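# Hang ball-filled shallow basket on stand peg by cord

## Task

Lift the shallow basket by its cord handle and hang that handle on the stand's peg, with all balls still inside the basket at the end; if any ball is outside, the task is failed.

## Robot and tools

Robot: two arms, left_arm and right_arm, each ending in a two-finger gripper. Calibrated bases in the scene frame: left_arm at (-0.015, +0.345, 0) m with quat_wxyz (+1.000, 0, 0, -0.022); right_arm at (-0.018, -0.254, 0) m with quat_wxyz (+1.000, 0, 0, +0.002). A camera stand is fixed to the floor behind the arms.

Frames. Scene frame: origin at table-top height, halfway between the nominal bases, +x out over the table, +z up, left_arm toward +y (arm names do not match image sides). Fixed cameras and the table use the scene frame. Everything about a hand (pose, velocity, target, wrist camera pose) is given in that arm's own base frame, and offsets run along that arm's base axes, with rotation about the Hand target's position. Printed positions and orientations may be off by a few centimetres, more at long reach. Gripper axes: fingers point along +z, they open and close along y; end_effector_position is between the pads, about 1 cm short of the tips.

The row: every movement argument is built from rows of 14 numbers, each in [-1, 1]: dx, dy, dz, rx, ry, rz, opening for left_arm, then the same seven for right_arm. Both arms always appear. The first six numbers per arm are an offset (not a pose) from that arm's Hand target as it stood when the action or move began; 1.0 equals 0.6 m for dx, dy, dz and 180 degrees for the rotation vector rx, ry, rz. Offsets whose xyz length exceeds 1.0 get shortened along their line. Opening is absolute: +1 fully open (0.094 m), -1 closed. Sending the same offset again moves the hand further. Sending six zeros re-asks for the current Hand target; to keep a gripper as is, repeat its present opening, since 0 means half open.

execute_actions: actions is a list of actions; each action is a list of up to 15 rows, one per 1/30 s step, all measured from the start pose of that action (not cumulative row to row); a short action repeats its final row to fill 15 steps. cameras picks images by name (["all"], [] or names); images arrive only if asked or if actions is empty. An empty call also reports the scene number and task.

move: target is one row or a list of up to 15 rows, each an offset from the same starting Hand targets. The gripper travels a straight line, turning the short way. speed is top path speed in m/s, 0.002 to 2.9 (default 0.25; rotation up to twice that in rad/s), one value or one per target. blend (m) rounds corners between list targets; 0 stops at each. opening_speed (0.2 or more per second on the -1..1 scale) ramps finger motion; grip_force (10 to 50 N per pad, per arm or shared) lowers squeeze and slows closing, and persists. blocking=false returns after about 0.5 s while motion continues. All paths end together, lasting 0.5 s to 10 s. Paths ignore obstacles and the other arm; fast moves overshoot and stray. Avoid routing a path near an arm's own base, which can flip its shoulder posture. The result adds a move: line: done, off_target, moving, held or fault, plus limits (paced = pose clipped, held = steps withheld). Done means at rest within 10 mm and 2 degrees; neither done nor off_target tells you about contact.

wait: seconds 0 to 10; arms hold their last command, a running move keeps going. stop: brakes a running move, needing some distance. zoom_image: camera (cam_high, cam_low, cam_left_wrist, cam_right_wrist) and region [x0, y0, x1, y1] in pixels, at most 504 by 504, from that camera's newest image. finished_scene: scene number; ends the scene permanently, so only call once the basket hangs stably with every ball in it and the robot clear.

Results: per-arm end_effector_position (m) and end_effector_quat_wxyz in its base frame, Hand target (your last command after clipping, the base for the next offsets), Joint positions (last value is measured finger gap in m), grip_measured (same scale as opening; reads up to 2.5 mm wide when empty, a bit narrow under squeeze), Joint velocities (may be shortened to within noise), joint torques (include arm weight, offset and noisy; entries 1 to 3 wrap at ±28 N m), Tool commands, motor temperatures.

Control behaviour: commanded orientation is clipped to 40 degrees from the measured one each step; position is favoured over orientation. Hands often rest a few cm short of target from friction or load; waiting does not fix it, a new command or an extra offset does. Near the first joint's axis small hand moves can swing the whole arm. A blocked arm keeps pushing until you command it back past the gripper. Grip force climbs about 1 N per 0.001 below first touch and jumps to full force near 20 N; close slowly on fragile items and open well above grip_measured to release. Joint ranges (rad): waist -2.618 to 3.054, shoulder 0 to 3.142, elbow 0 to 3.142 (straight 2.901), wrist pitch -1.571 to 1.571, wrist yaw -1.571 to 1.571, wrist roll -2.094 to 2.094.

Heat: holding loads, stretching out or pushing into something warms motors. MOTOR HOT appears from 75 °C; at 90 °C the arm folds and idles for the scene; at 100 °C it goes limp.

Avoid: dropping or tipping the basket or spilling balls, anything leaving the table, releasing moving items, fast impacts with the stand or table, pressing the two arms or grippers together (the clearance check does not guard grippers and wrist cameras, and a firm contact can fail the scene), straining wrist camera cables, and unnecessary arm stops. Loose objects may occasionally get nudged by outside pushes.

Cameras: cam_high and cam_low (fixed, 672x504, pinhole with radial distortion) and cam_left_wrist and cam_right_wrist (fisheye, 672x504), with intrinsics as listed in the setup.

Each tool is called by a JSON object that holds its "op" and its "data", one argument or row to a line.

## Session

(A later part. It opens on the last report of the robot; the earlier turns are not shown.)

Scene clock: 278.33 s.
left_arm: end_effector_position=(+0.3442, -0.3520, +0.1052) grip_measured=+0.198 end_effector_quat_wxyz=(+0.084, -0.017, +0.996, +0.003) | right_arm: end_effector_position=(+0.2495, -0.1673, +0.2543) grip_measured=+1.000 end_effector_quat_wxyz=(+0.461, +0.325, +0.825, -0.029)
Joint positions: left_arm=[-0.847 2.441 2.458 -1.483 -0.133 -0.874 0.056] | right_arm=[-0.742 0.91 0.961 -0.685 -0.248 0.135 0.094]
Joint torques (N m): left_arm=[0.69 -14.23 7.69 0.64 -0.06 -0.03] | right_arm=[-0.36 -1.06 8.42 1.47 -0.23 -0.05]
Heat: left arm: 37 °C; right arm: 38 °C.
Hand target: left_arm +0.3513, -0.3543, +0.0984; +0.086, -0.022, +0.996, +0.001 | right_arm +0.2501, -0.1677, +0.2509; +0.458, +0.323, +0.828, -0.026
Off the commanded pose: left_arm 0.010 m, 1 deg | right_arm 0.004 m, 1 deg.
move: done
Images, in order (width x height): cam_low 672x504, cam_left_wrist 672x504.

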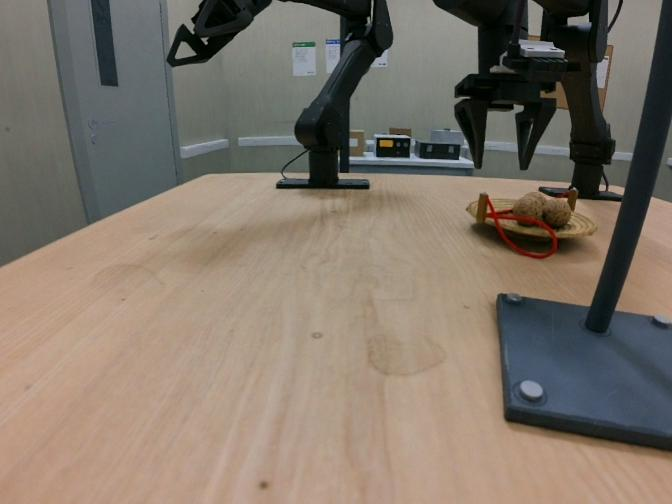

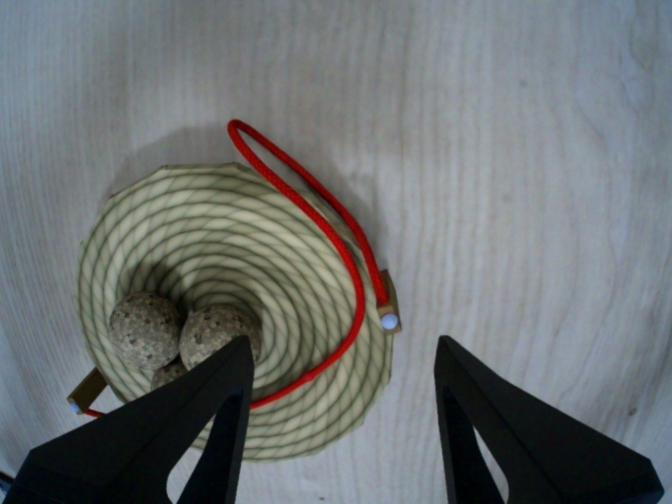

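{"op": "move", "data": {
  "target": [
    [-0.055,0.007,0,0,0,0,-0.5,0,0,0,0,0,0,1],
    [-0.055,0.007,-0.055,0,0,0,-0.5,0,0,0,0,0,0,1]
  ],
  "cameras": ["cam_low","cam_left_wrist"],
  "speed": 0.1
}}

{"op": "zoom_image", "data": {
  "camera": "cam_low",
  "region": [420, 120, 640, 280]
}}

{"op": "zoom_image", "data": {
  "camera": "cam_left_wrist",
  "region": [180, 200, 480, 425]
}}

Scene clock: 292.17 s.
left_arm: end_effector_position=(+0.3172, -0.3485, +0.0529) grip_measured=-0.498 end_effector_quat_wxyz=(+0.073, -0.018, +0.997, +0.015) | right_arm: end_effector_position=(+0.2495, -0.1673, +0.2543) grip_measured=+1.000 end_effector_quat_wxyz=(+0.461, +0.325, +0.825, -0.029)
Joint positions: left_arm=[-0.885 2.331 2.057 -1.23 -0.133 -0.917 0.024] | right_arm=[-0.742 0.91 0.961 -0.685 -0.248 0.135 0.094]
Joint torques (N m): left_arm=[-0.24 -19.78 5.2 0.56 -0.1 -0.1] | right_arm=[-0.36 -1.03 8.42 1.47 -0.23 -0.05]
Heat: left arm: 37 °C; right arm: 38 °C.
Hand target: left_arm +0.3183, -0.3500, +0.0654; +0.086, -0.022, +0.996, +0.001 | right_arm +0.2501, -0.1677, +0.2509; +0.458, +0.323, +0.828, -0.026
Off the commanded pose: left_arm 0.013 m, 2 deg | right_arm 0.004 m, 1 deg.
move: off_target (left_arm)
Images, in order (width x height): cam_low 672x504, cam_left_wrist 672x504.

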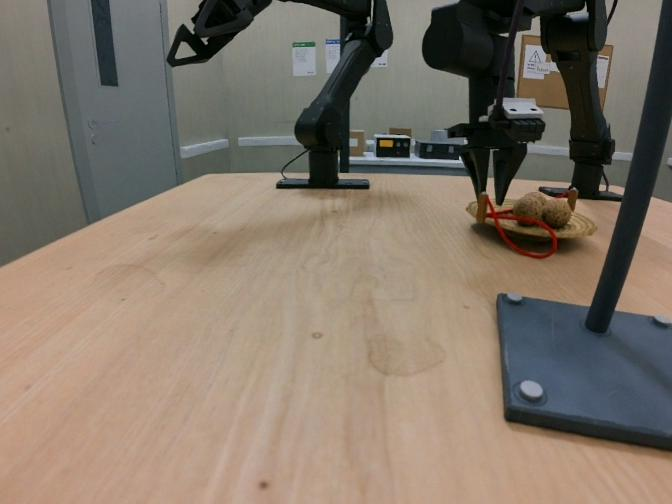

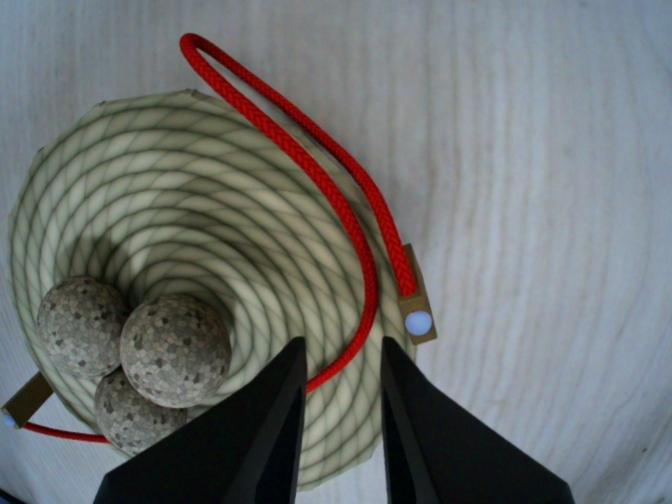

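Scaled by 2.291 from the camera's 672x504 image, which has a finer 960x720 frame.

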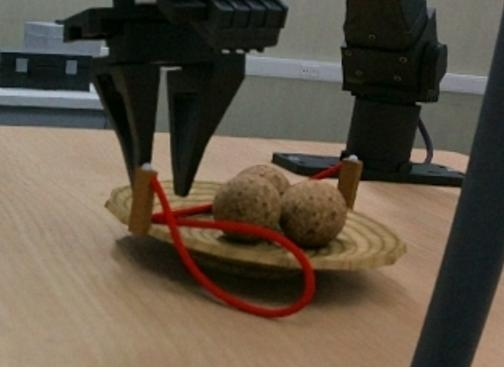

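Scaled by 1.680 from the camera's 672x504 image, which has a finer 960x720 frame.

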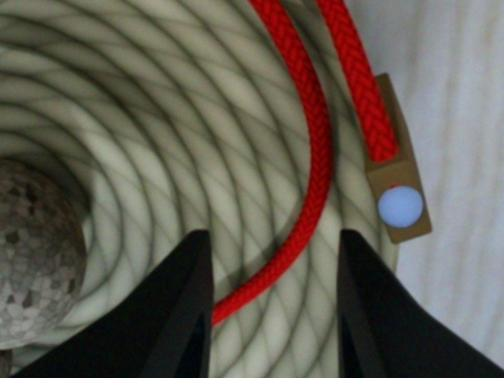

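{"op": "move", "data": {
  "target": [0,0,-0.035,0,0,0,-0.5,0,0,0,0,0,0,1],
  "cameras": ["cam_low","cam_left_wrist"],
  "speed": 0.05
}}

{"op": "zoom_image", "data": {
  "camera": "cam_low",
  "region": [420, 120, 640, 280]
}}

{"op": "zoom_image", "data": {
  "camera": "cam_left_wrist",
  "region": [180, 200, 480, 425]
}}

Scene clock: 296.67 s.
left_arm: end_effector_position=(+0.3170, -0.3483, +0.0352) grip_measured=-0.498 end_effector_quat_wxyz=(+0.074, -0.018, +0.997, +0.013) | right_arm: end_effector_position=(+0.2495, -0.1673, +0.2543) grip_measured=+1.000 end_effector_quat_wxyz=(+0.461, +0.325, +0.825, -0.029)
Joint positions: left_arm=[-0.885 2.331 1.986 -1.154 -0.133 -0.917 0.024] | right_arm=[-0.742 0.91 0.961 -0.685 -0.248 0.135 0.094]
Joint torques (N m): left_arm=[-0.24 -19.18 5.03 0.63 -0.11 -0.09] | right_arm=[-0.36 -1.07 8.43 1.47 -0.23 -0.05]
Motor temperatures (°C): left_arm=[25 38 36 31 26 22 25] | right_arm=[25 24 35 38 28 26 25]
Heat: left arm: 38 °C; right arm: 38 °C.
Hand target: left_arm +0.3183, -0.3500, +0.0444; +0.086, -0.022, +0.996, +0.002 | right_arm +0.2501, -0.1677, +0.2509; +0.458, +0.323, +0.828, -0.026
Off the commanded pose: left_arm 0.009 m, 2 deg | right_arm 0.004 m, 1 deg.
move: done
Images, in order (width x height): cam_low 672x504, cam_left_wrist 672x504.

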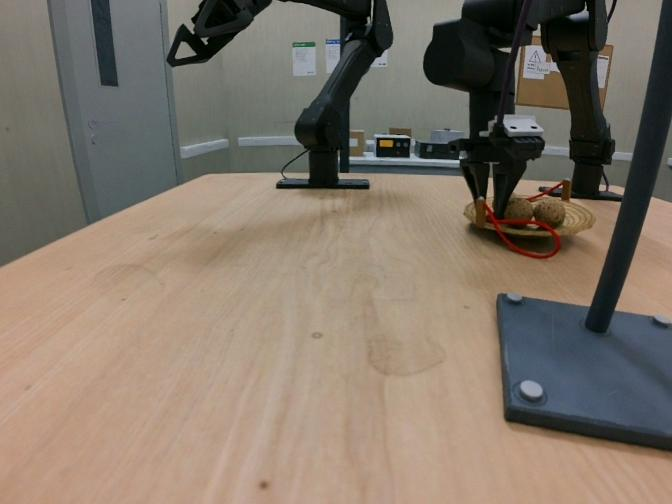

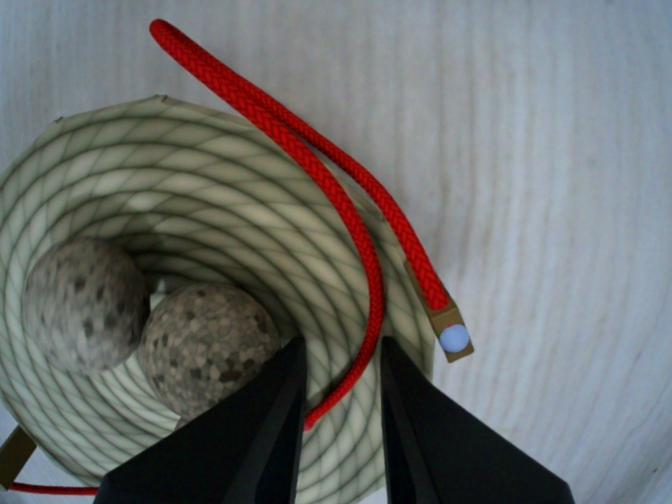

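Scaled by 2.291 from the camera's 672x504 image, which has a finer 960x720 frame.

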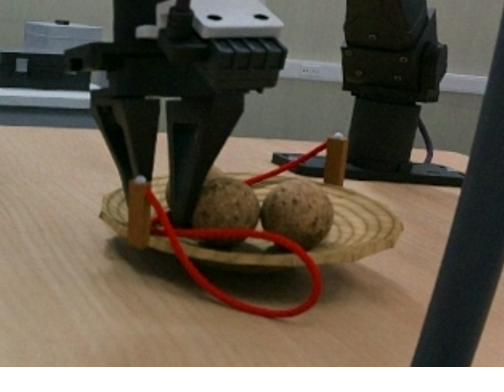

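Scaled by 1.680 from the camera's 672x504 image, which has a finer 960x720 frame.

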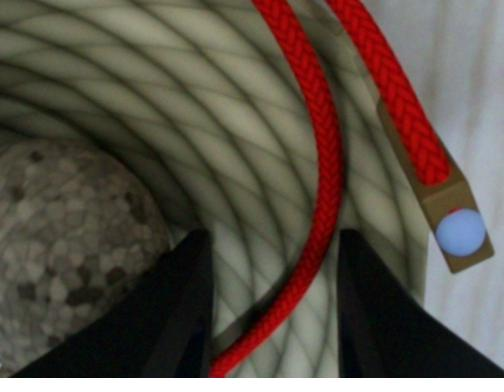

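{"op": "move", "data": {
  "target": [0,0,0.008,0,0,0,-1,0,0,0,0,0,0,1],
  "cameras": ["cam_low","cam_left_wrist"],
  "speed": 0.02,
  "opening_speed": 0.5
}}

{"op": "zoom_image", "data": {
  "camera": "cam_low",
  "region": [420, 120, 640, 280]
}}

{"op": "zoom_image", "data": {
  "camera": "cam_left_wrist",
  "region": [180, 200, 480, 425]
}}

Scene clock: 300.37 s.
left_arm: end_effector_position=(+0.3174, -0.3482, +0.0372) grip_measured=-0.985 end_effector_quat_wxyz=(+0.076, -0.019, +0.997, +0.013) | right_arm: end_effector_position=(+0.2495, -0.1673, +0.2543) grip_measured=+1.000 end_effector_quat_wxyz=(+0.461, +0.325, +0.825, -0.029)
Joint positions: left_arm=[-0.885 2.327 1.986 -1.155 -0.135 -0.918 0.001] | right_arm=[-0.742 0.91 0.961 -0.685 -0.248 0.135 0.094]
Joint torques (N m): left_arm=[-0.17 -18.88 5.97 0.49 -0.09 -0.08] | right_arm=[-0.36 -1.05 8.43 1.48 -0.23 -0.06]
Heat: left arm: 40 °C; right arm: 38 °C.
Hand target: left_arm +0.3183, -0.3500, +0.0491; +0.086, -0.022, +0.996, +0.002 | right_arm +0.2501, -0.1677, +0.2509; +0.458, +0.323, +0.828, -0.026
Off the commanded pose: left_arm 0.012 m, 2 deg | right_arm 0.004 m, 1 deg.
move: off_target (left_arm)
Images, in order (width x height): cam_low 672x504, cam_left_wrist 672x504.

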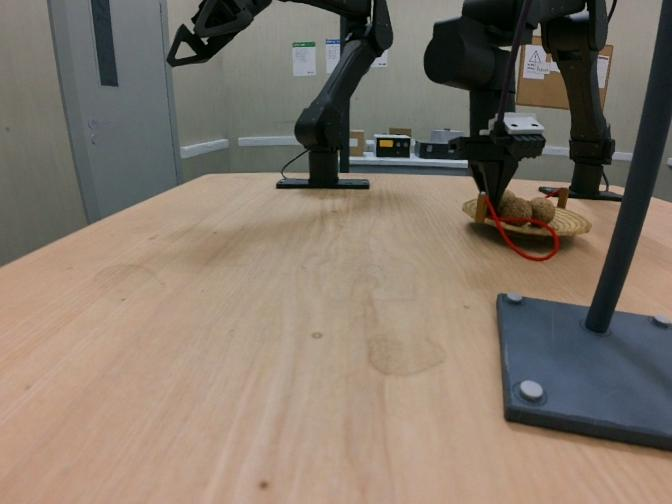

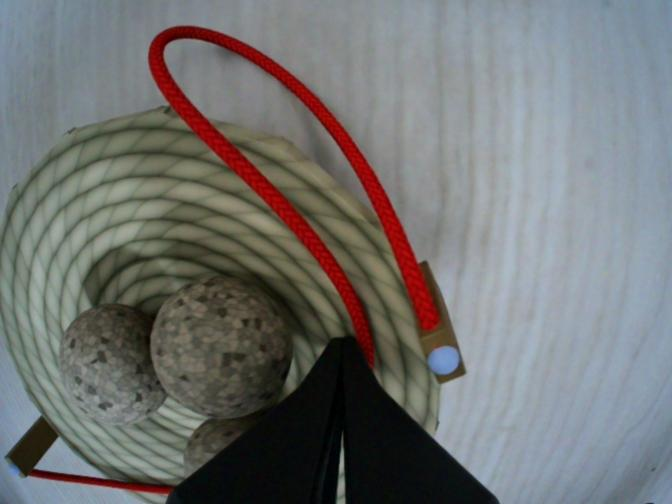

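Scaled by 2.291 from the camera's 672x504 image, which has a finer 960x720 frame.

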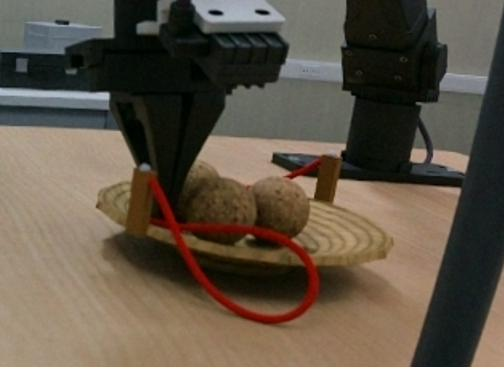

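Scaled by 1.680 from the camera's 672x504 image, which has a finer 960x720 frame.

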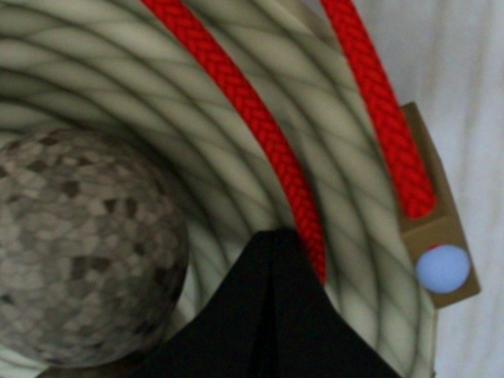

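{"op": "move", "data": {
  "target": [0,0,0.1,0,0,0,-0.3,0,0,0,0,0,0,1],
  "cameras": ["cam_low","cam_left_wrist"],
  "speed": 0.1
}}

{"op": "zoom_image", "data": {
  "camera": "cam_low",
  "region": [420, 120, 640, 280]
}}

Scene clock: 307.47 s.
left_arm: end_effector_position=(+0.3182, -0.3492, +0.0945) grip_measured=-0.302 end_effector_quat_wxyz=(+0.078, -0.019, +0.997, +0.009) | right_arm: end_effector_position=(+0.2495, -0.1673, +0.2543) grip_measured=+1.000 end_effector_quat_wxyz=(+0.461, +0.325, +0.825, -0.029)
Joint positions: left_arm=[-0.885 2.327 2.213 -1.374 -0.134 -0.918 0.033] | right_arm=[-0.742 0.91 0.961 -0.685 -0.248 0.135 0.094]
Joint torques (N m): left_arm=[-0.25 -17.57 8.46 0.22 -0.09 -0.08] | right_arm=[-0.35 -1.06 8.42 1.47 -0.23 -0.05]
Heat: left arm: 42 °C; right arm: 38 °C.
Hand target: left_arm +0.3183, -0.3500, +0.1091; +0.086, -0.022, +0.996, +0.002 | right_arm +0.2501, -0.1677, +0.2509; +0.458, +0.323, +0.828, -0.026
Off the commanded pose: left_arm 0.015 m, 1 deg | right_arm 0.004 m, 1 deg.
move: off_target (left_arm)
Images, in order (width x height): cam_low 672x504, cam_left_wrist 672x504.

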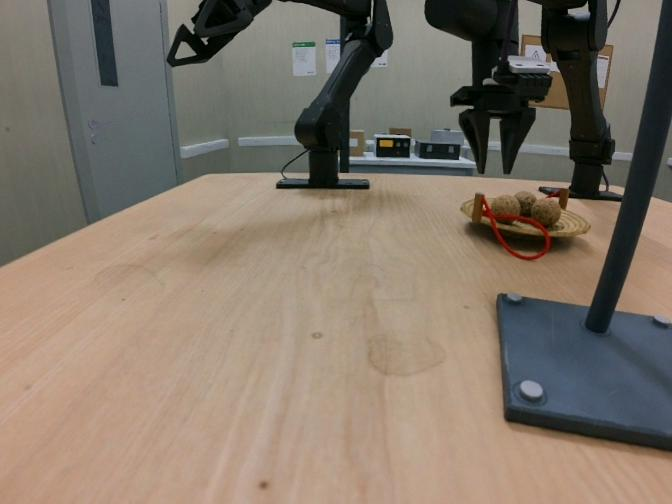

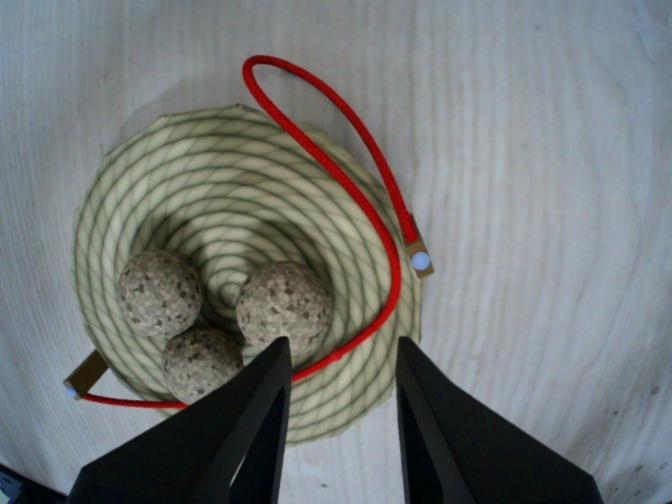

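Scaled by 2.291 from the camera's 672x504 image, which has a finer 960x720 frame.

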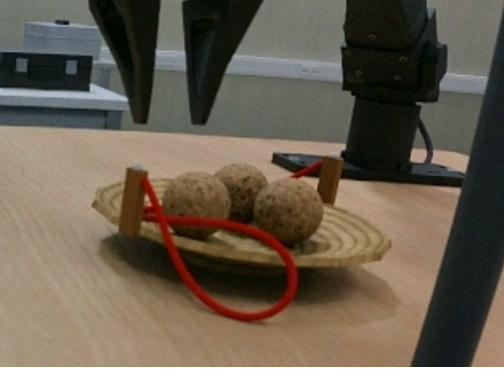

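{"op": "move", "data": {
  "target": [
    [-0.08,0.05,0.05,0,0,0,0,0,0,0,0,0,0,1],
    [-0.2,0.35,0.25,0,0,0,0,0,0,0,0,0,0,1],
    [-0.2,0.35,0.25,0,0,0,0,0.15,0.446,-0.218,-0.063,-0.1036,0.598,0.2]
  ],
  "cameras": ["all"],
  "speed": [0.2,0.3,0.3],
  "blend": [0.03,0.05,0]
}}

{"op": "zoom_image", "data": {
  "camera": "cam_low",
  "region": [350, 120, 640, 290]
}}

Scene clock: 330.63 s.
left_arm: end_effector_position=(+0.2015, -0.1441, +0.2656) grip_measured=-0.002 end_effector_quat_wxyz=(+0.158, -0.019, +0.985, -0.061) | right_arm: end_effector_position=(+0.3362, +0.0979, +0.1182) grip_measured=+0.202 end_effector_quat_wxyz=(+0.423, -0.516, +0.675, +0.313)
Joint positions: left_arm=[-0.711 1.308 1.603 -1.546 -0.119 -0.731 0.047] | right_arm=[-0.197 1.721 1.021 -0.705 -1.102 -1.4 0.056]
Joint torques (N m): left_arm=[0.66 -3.54 4.86 0.77 -0.02 0.09] | right_arm=[0.09 -5.64 9.98 0.29 -0.89 -0.06]
Motor temperatures (°C): left_arm=[25 43 36 30 26 22 25] | right_arm=[25 24 36 38 28 26 25]
Heat: left arm: 43 °C; right arm: 38 °C.
Hand target: left_arm +0.1982, -0.1400, +0.2590; +0.086, -0.022, +0.996, +0.002 | right_arm +0.3403, +0.0998, +0.1201; +0.427, -0.514, +0.669, +0.327
Off the commanded pose: left_arm 0.008 m, 11 deg | right_arm 0.005 m, 2 deg.
joint sent to its limit (left arm) — joint 4 (wrist pitch), lower limit. The joint targets are off in orientation, not in position.
move: off_target (left_arm)

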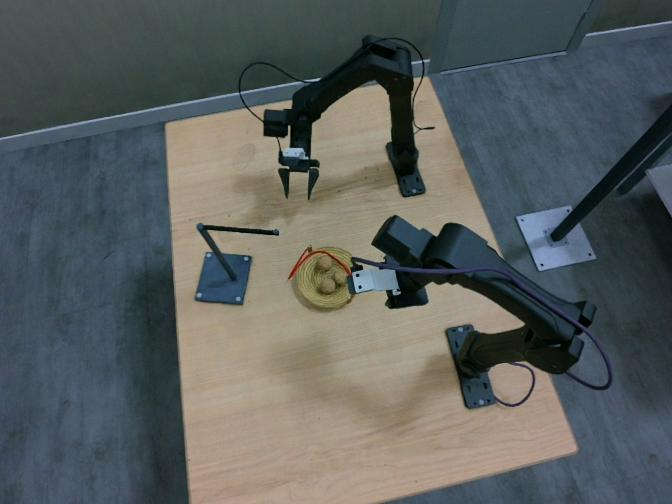

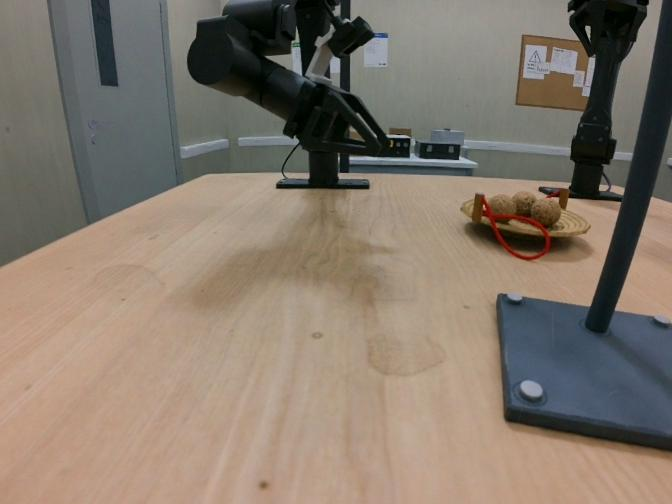

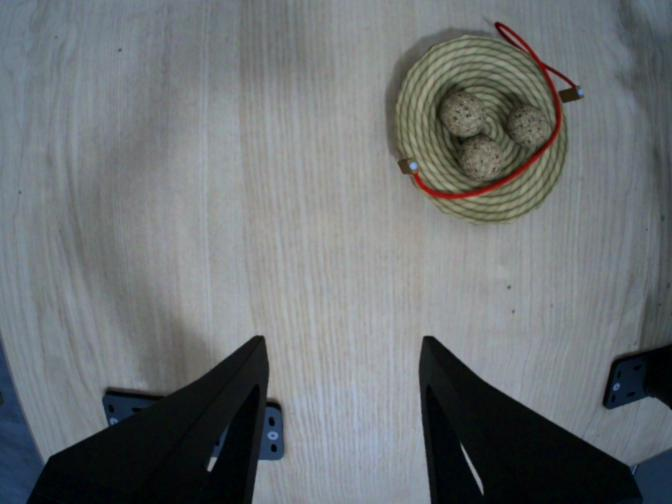

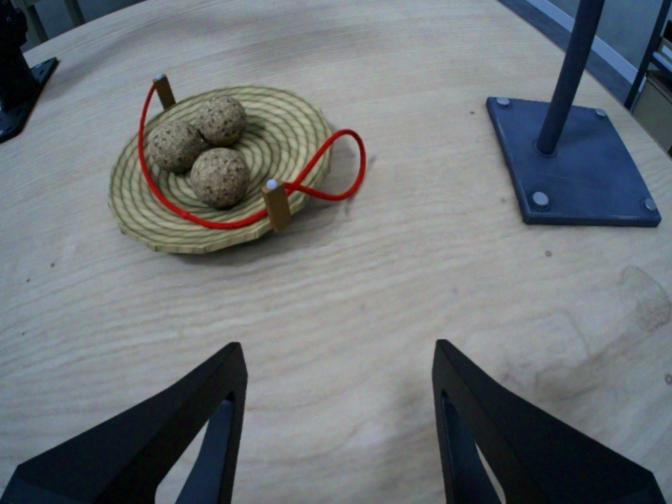

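Scaled by 1.738 from the camera's 672x504 image, which has a finer 960x720 frame.

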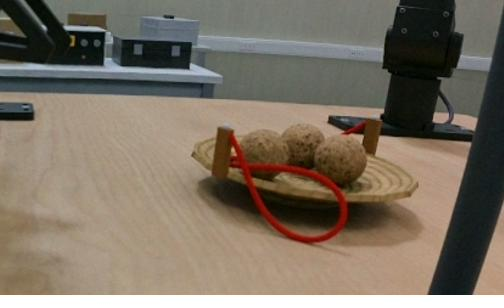

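{"op": "move", "data": {
  "target": [0,0,0,0,0,0,0,0.078,0.185,-0.108,0,0,0,-0.2],
  "cameras": ["cam_low","cam_right_wrist"],
  "speed": 0.15
}}

{"op": "zoom_image", "data": {
  "camera": "cam_low",
  "region": [420, 150, 620, 290]
}}

Scene clock: 346.27 s.
left_arm: end_effector_position=(+0.2015, -0.1441, +0.2656) grip_measured=-0.002 end_effector_quat_wxyz=(+0.158, -0.019, +0.985, -0.061) | right_arm: end_effector_position=(+0.3936, +0.2119, +0.0728) grip_measured=-0.198 end_effector_quat_wxyz=(+0.444, -0.521, +0.658, +0.315)
Joint positions: left_arm=[-0.711 1.308 1.603 -1.546 -0.119 -0.731 0.047] | right_arm=[0.151 1.939 0.972 0.151 -0.977 -0.774 0.038]
Joint torques (N m): left_arm=[0.65 -3.52 4.86 0.77 -0.02 0.09] | right_arm=[-0.1 -7.56 5.45 1.13 -0.46 0.09]
Motor temperatures (°C): left_arm=[25 38 34 30 26 22 24] | right_arm=[25 26 37 37 28 26 25]
Heat: left arm: 38 °C; right arm: 37 °C.
Hand target: left_arm +0.1982, -0.1400, +0.2590; +0.086, -0.022, +0.996, +0.002 | right_arm +0.3870, +0.2108, +0.0552; +0.427, -0.513, +0.669, +0.327
Off the commanded pose: left_arm 0.008 m, 11 deg | right_arm 0.019 m, 3 deg.
joint sent to its limit (left arm) — joint 4 (wrist pitch), lower limit. The joint targets are off in orientation, not in position.
move: off_target (left_arm, right_arm)
Images, in order (width x height): cam_low 672x504, cam_right_wrist 672x504.

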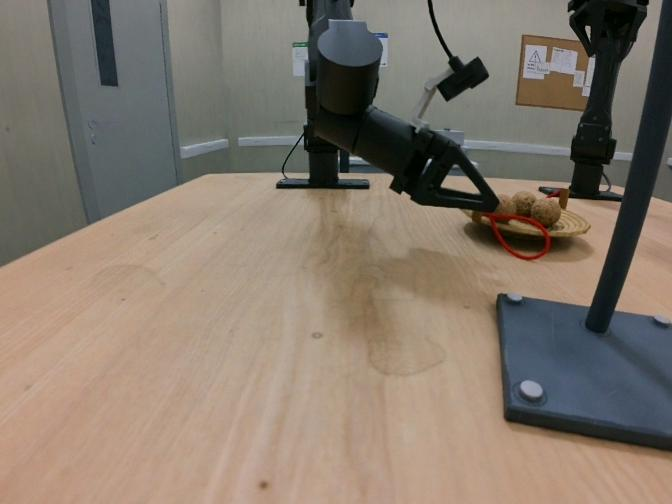

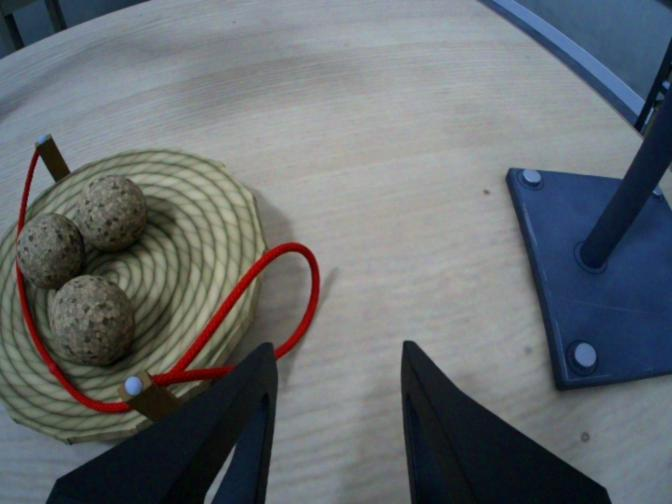

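Scaled by 2.520 from the camera's 672x504 image, which has a finer 960x720 frame.

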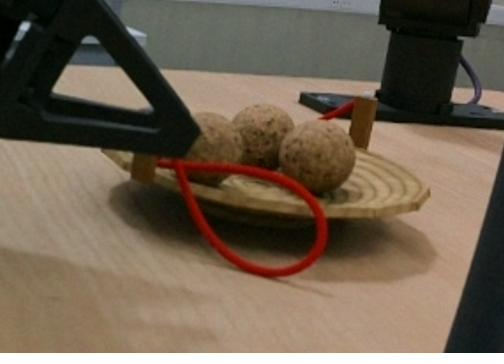

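{"op": "move", "data": {
  "target": [0,0,0,0,0,0,0,0.0107,0.0867,-0.065,0,0,0,-0.2],
  "cameras": ["cam_low","cam_right_wrist"],
  "speed": 0.08
}}

{"op": "zoom_image", "data": {
  "camera": "cam_low",
  "region": [420, 150, 620, 290]
}}

Scene clock: 352.43 s.
left_arm: end_effector_position=(+0.2015, -0.1441, +0.2656) grip_measured=-0.002 end_effector_quat_wxyz=(+0.158, -0.019, +0.985, -0.061) | right_arm: end_effector_position=(+0.3954, +0.2614, +0.0299) grip_measured=-0.198 end_effector_quat_wxyz=(+0.438, -0.516, +0.662, +0.321)
Joint positions: left_arm=[-0.711 1.308 1.603 -1.546 -0.119 -0.731 0.047] | right_arm=[0.284 2.103 0.967 0.434 -0.882 -0.609 0.038]
Joint torques (N m): left_arm=[0.66 -3.52 4.83 0.77 -0.02 0.09] | right_arm=[0.28 -8.06 6.95 1.25 -0.36 0.08]
Heat: left arm: 36 °C; right arm: 37 °C.
Hand target: left_arm +0.1982, -0.1400, +0.2590; +0.086, -0.022, +0.996, +0.002 | right_arm +0.3934, +0.2628, +0.0164; +0.427, -0.513, +0.669, +0.327
Off the commanded pose: left_arm 0.008 m, 11 deg | right_arm 0.014 m, 2 deg.
joint sent to its limit (left arm) — joint 4 (wrist pitch), lower limit. The joint targets are off in orientation, not in position.
move: off_target (left_arm, right_arm)
Images, in order (width x height): cam_low 672x504, cam_right_wrist 672x504.

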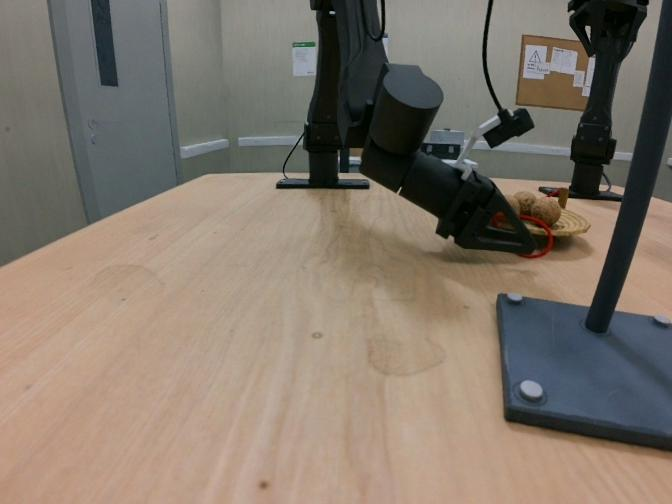

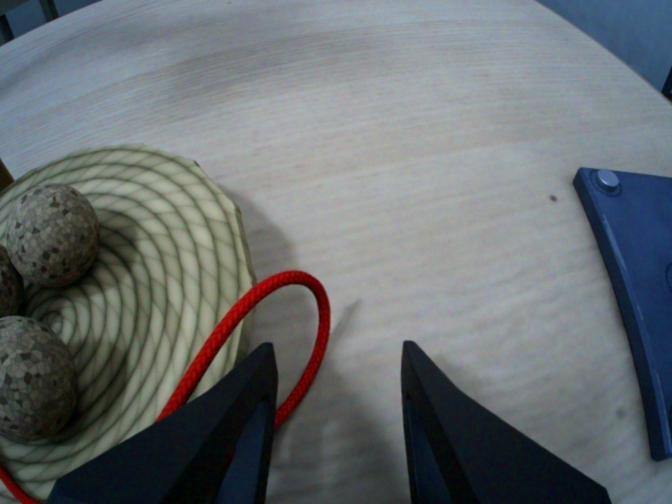

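Scaled by 2.520 from the camera's 672x504 image, which has a finer 960x720 frame.

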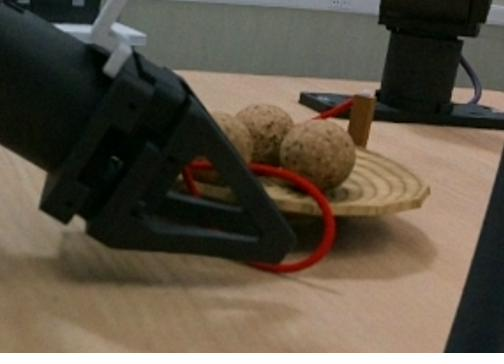

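{"op": "move", "data": {
  "target": [
    [0,0,0,0,0,0,0,-0.008,0.028,-0.01,0,0,0,-0.2],
    [0,0,0,0,0,0,0,-0.008,0.028,-0.01,0,0,0,-1]
  ],
  "cameras": ["cam_low","cam_right_wrist"],
  "speed": 0.05,
  "opening_speed": 0.8
}}

{"op": "zoom_image", "data": {
  "camera": "cam_low",
  "region": [420, 150, 620, 290]
}}

Scene clock: 357.50 s.
left_arm: end_effector_position=(+0.2015, -0.1441, +0.2656) grip_measured=-0.002 end_effector_quat_wxyz=(+0.158, -0.019, +0.985, -0.061) | right_arm: end_effector_position=(+0.3935, +0.2788, +0.0277) grip_measured=-0.986 end_effector_quat_wxyz=(+0.443, -0.516, +0.660, +0.320)
Joint positions: left_arm=[-0.711 1.308 1.603 -1.546 -0.119 -0.731 0.047] | right_arm=[0.33 2.123 0.967 0.501 -0.847 -0.561 0.001]
Joint torques (N m): left_arm=[0.66 -3.52 4.82 0.77 -0.02 0.09] | right_arm=[0.36 -7.98 6.17 1.31 -0.33 0.08]
Heat: left arm: 36 °C; right arm: 37 °C.
Hand target: left_arm +0.1982, -0.1400, +0.2590; +0.086, -0.022, +0.996, +0.002 | right_arm +0.3886, +0.2796, +0.0102; +0.427, -0.513, +0.669, +0.327
Off the commanded pose: left_arm 0.008 m, 11 deg | right_arm 0.018 m, 2 deg.
joint sent to its limit (left arm) — joint 4 (wrist pitch), lower limit. The joint targets are off in orientation, not in position.
move: off_target (left_arm, right_arm); target 2's new opening was sent with right_arm's hand 0.018 m and 2 deg from that target
Images, in order (width x height): cam_low 672x504, cam_right_wrist 672x504.

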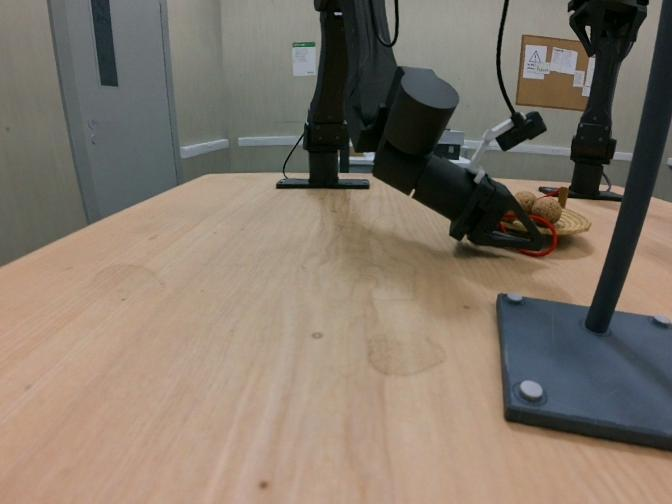

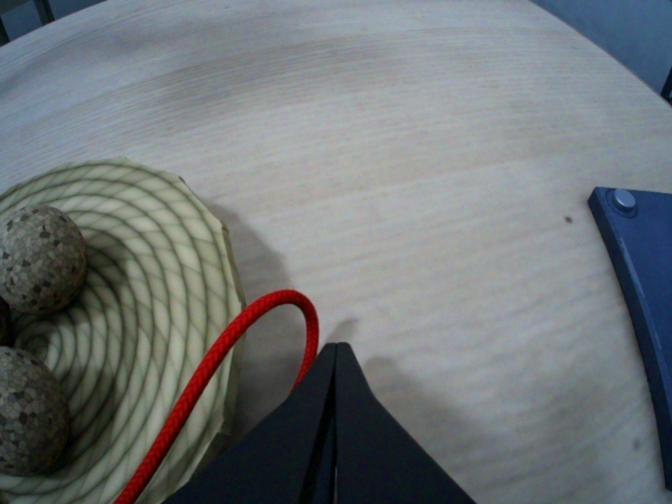

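Scaled by 2.520 from the camera's 672x504 image, which has a finer 960x720 frame.

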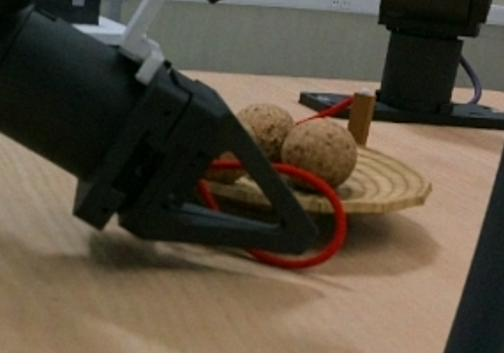

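{"op": "move", "data": {
  "target": [
    [0,0,0,0,0,0,0,-0.0,-0.06,0,0,0,0,-1],
    [0,0,0,0,0,0,0,-0.02,-0.06,-0.02,0,0,0,-0.2],
    [0,0,0,0,0,0,0,-0.02,0.005,-0.03,0,0,0,-0.2]
  ],
  "cameras": ["cam_low","cam_right_wrist"],
  "speed": 0.08
}}

{"op": "zoom_image", "data": {
  "camera": "cam_low",
  "region": [420, 150, 620, 290]
}}

Scene clock: 363.50 s.
left_arm: end_effector_position=(+0.2015, -0.1441, +0.2656) grip_measured=-0.002 end_effector_quat_wxyz=(+0.158, -0.019, +0.985, -0.061) | right_arm: end_effector_position=(+0.3787, +0.2822, +0.0155) grip_measured=-0.202 end_effector_quat_wxyz=(+0.451, -0.519, +0.649, +0.326)
Joint positions: left_arm=[-0.711 1.308 1.603 -1.546 -0.119 -0.731 0.047] | right_arm=[0.346 2.152 0.898 0.634 -0.854 -0.541 0.037]
Joint torques (N m): left_arm=[0.68 -3.52 4.83 0.77 -0.01 0.09] | right_arm=[0.55 -7.05 6.94 1.09 -0.09 0.06]
Heat: left arm: 35 °C; right arm: 38 °C.
Hand target: left_arm +0.1982, -0.1400, +0.2590; +0.086, -0.022, +0.996, +0.002 | right_arm +0.3766, +0.2826, -0.0077; +0.427, -0.513, +0.669, +0.327
Off the commanded pose: left_arm 0.008 m, 11 deg | right_arm 0.023 m, 4 deg.
joint sent to its limit (left arm) — joint 4 (wrist pitch), lower limit. The joint targets are off in orientation, not in position.
move: off_target (left_arm, right_arm); target 2's new opening was sent with right_arm's hand 0.022 m and 3 deg from that target
Images, in order (width x height): cam_low 672x504, cam_right_wrist 672x504.

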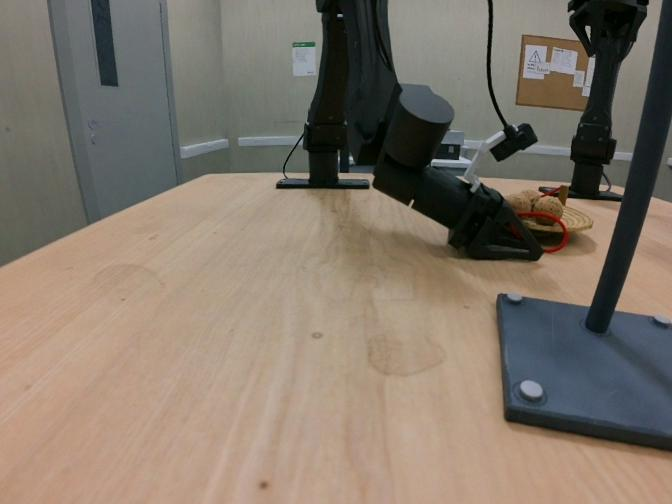

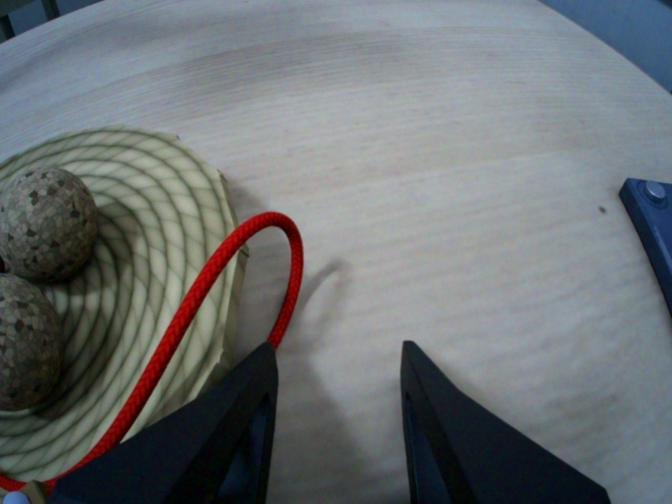

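Scaled by 2.520 from the camera's 672x504 image, which has a finer 960x720 frame.

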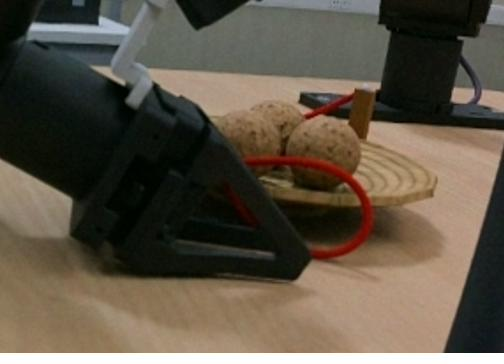

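{"op": "move", "data": {
  "target": [
    [0,0,0,0,0,0,0,0,-0.05,0.015,0,0,0,-0.2],
    [0,0,0,0,0,0,0,-0.02,-0.03,0.03,0,0,0,-0.3],
    [0,0,0,0,0,0,0,-0.02,0.03,0.03,0,0,0,-0.3]
  ],
  "cameras": ["cam_low","cam_right_wrist"],
  "speed": 0.08
}}

{"op": "zoom_image", "data": {
  "camera": "cam_low",
  "region": [420, 150, 620, 290]
}}

Scene clock: 371.60 s.
left_arm: end_effector_position=(+0.2015, -0.1441, +0.2656) grip_measured=-0.002 end_effector_quat_wxyz=(+0.158, -0.019, +0.985, -0.061) | right_arm: end_effector_position=(+0.3624, +0.2995, +0.0152) grip_measured=-0.298 end_effector_quat_wxyz=(+0.434, -0.516, +0.661, +0.329)
Joint positions: left_arm=[-0.711 1.308 1.603 -1.546 -0.119 -0.731 0.047] | right_arm=[0.41 2.124 0.873 0.628 -0.8 -0.489 0.033]
Joint torques (N m): left_arm=[0.69 -3.54 4.83 0.77 -0.02 0.1] | right_arm=[0.36 -9.74 7.36 1.15 -0.13 0.09]
Heat: left arm: 34 °C; right arm: 37 °C.
Hand target: left_arm +0.1982, -0.1400, +0.2590; +0.086, -0.022, +0.996, +0.002 | right_arm +0.3646, +0.3007, +0.0104; +0.427, -0.514, +0.669, +0.327
Off the commanded pose: left_arm 0.008 m, 11 deg | right_arm 0.005 m, 1 deg.
joint sent to its limit (left arm) — joint 4 (wrist pitch), lower limit. The joint targets are off in orientation, not in position.
move: off_target (left_arm); target 2's new opening was sent with right_arm's hand 0.011 m and 3 deg from that target
Images, in order (width x height): cam_low 672x504, cam_right_wrist 672x504.

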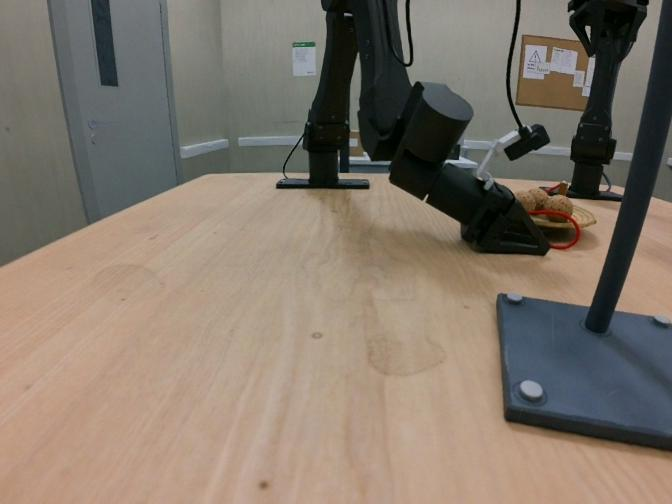

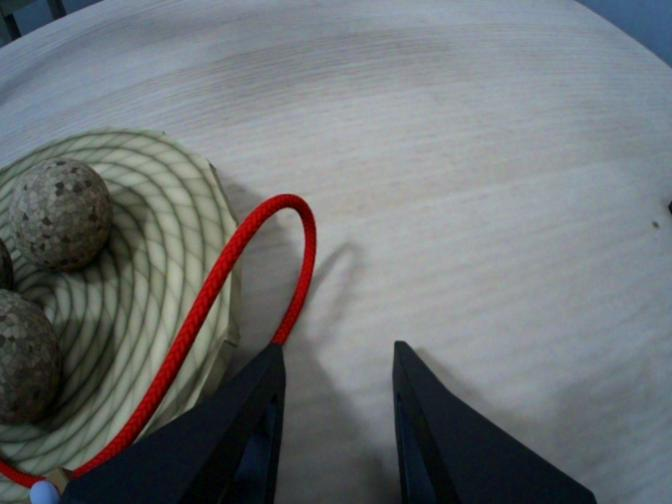

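Scaled by 2.520 from the camera's 672x504 image, which has a finer 960x720 frame.

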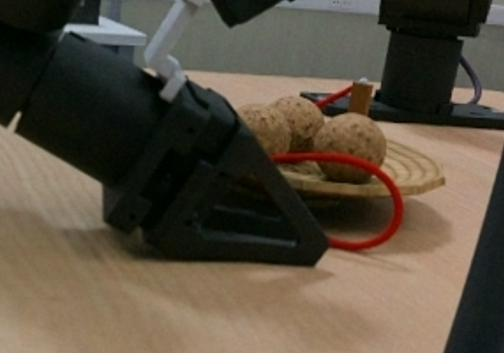

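{"op": "move", "data": {
  "target": [
    [0,0,0,0,0,0,0,0,-0.04,0.0,0,0,0,-0.3],
    [0,0,0,0,0,0,0,0,-0.04,0.055,0,0,0,-0.2],
    [0,0,0,0,0,0,0,-0.008,0.05,0.045,0,0,0,-0.2]
  ],
  "cameras": ["cam_low","cam_right_wrist"],
  "speed": 0.08
}}

{"op": "zoom_image", "data": {
  "camera": "cam_low",
  "region": [420, 150, 620, 290]
}}

Scene clock: 379.93 s.
left_arm: end_effector_position=(+0.2015, -0.1441, +0.2656) grip_measured=-0.002 end_effector_quat_wxyz=(+0.158, -0.019, +0.985, -0.061) | right_arm: end_effector_position=(+0.3564, +0.3278, +0.0476) grip_measured=-0.202 end_effector_quat_wxyz=(+0.433, -0.515, +0.664, +0.325)
Joint positions: left_arm=[-0.711 1.308 1.603 -1.546 -0.119 -0.731 0.047] | right_arm=[0.493 2.029 0.908 0.539 -0.72 -0.425 0.037]
Joint torques (N m): left_arm=[0.68 -3.52 4.86 0.77 -0.01 0.1] | right_arm=[0.18 -7.3 8.81 1.42 -0.25 0.09]
Motor temperatures (°C): left_arm=[25 33 33 30 26 22 24] | right_arm=[25 29 36 38 28 26 25]
Heat: left arm: 33 °C; right arm: 38 °C.
Hand target: left_arm +0.1982, -0.1400, +0.2590; +0.086, -0.022, +0.996, +0.002 | right_arm +0.3599, +0.3307, +0.0372; +0.427, -0.513, +0.669, +0.327
Off the commanded pose: left_arm 0.008 m, 11 deg | right_arm 0.011 m, 1 deg.
joint sent to its limit (left arm) — joint 4 (wrist pitch), lower limit. The joint targets are off in orientation, not in position.
move: off_target (left_arm, right_arm); target 2's new opening was sent with right_arm's hand 0.011 m and 1 deg from that target
Images, in order (width x height): cam_low 672x504, cam_right_wrist 672x504.

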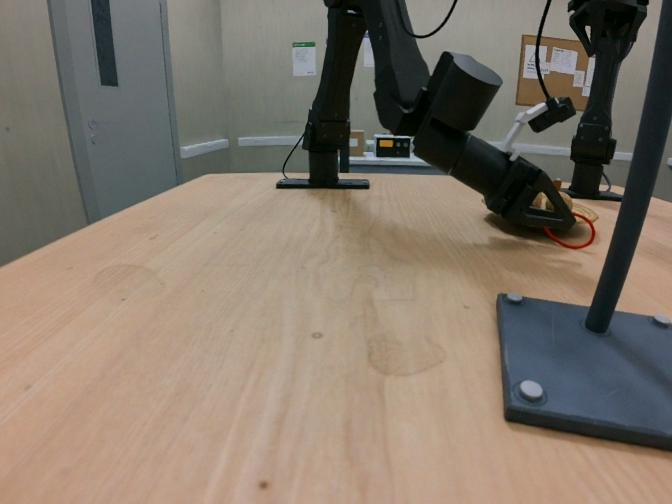

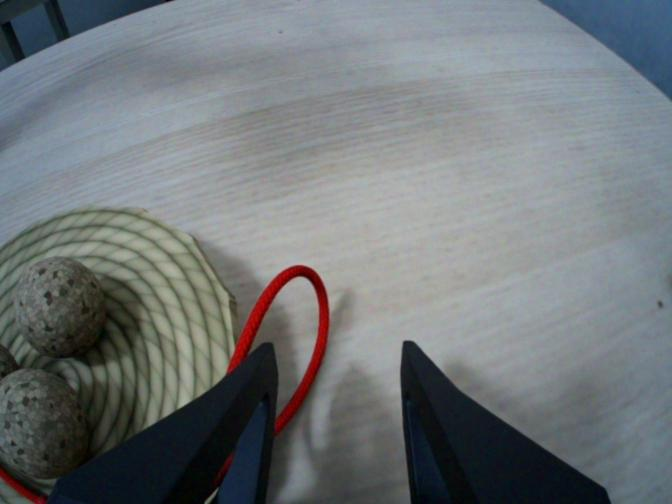

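Scaled by 2.520 from the camera's 672x504 image, which has a finer 960x720 frame.

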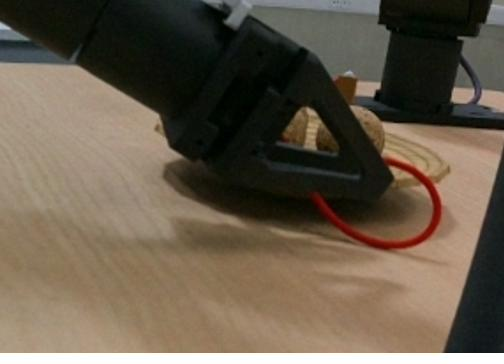

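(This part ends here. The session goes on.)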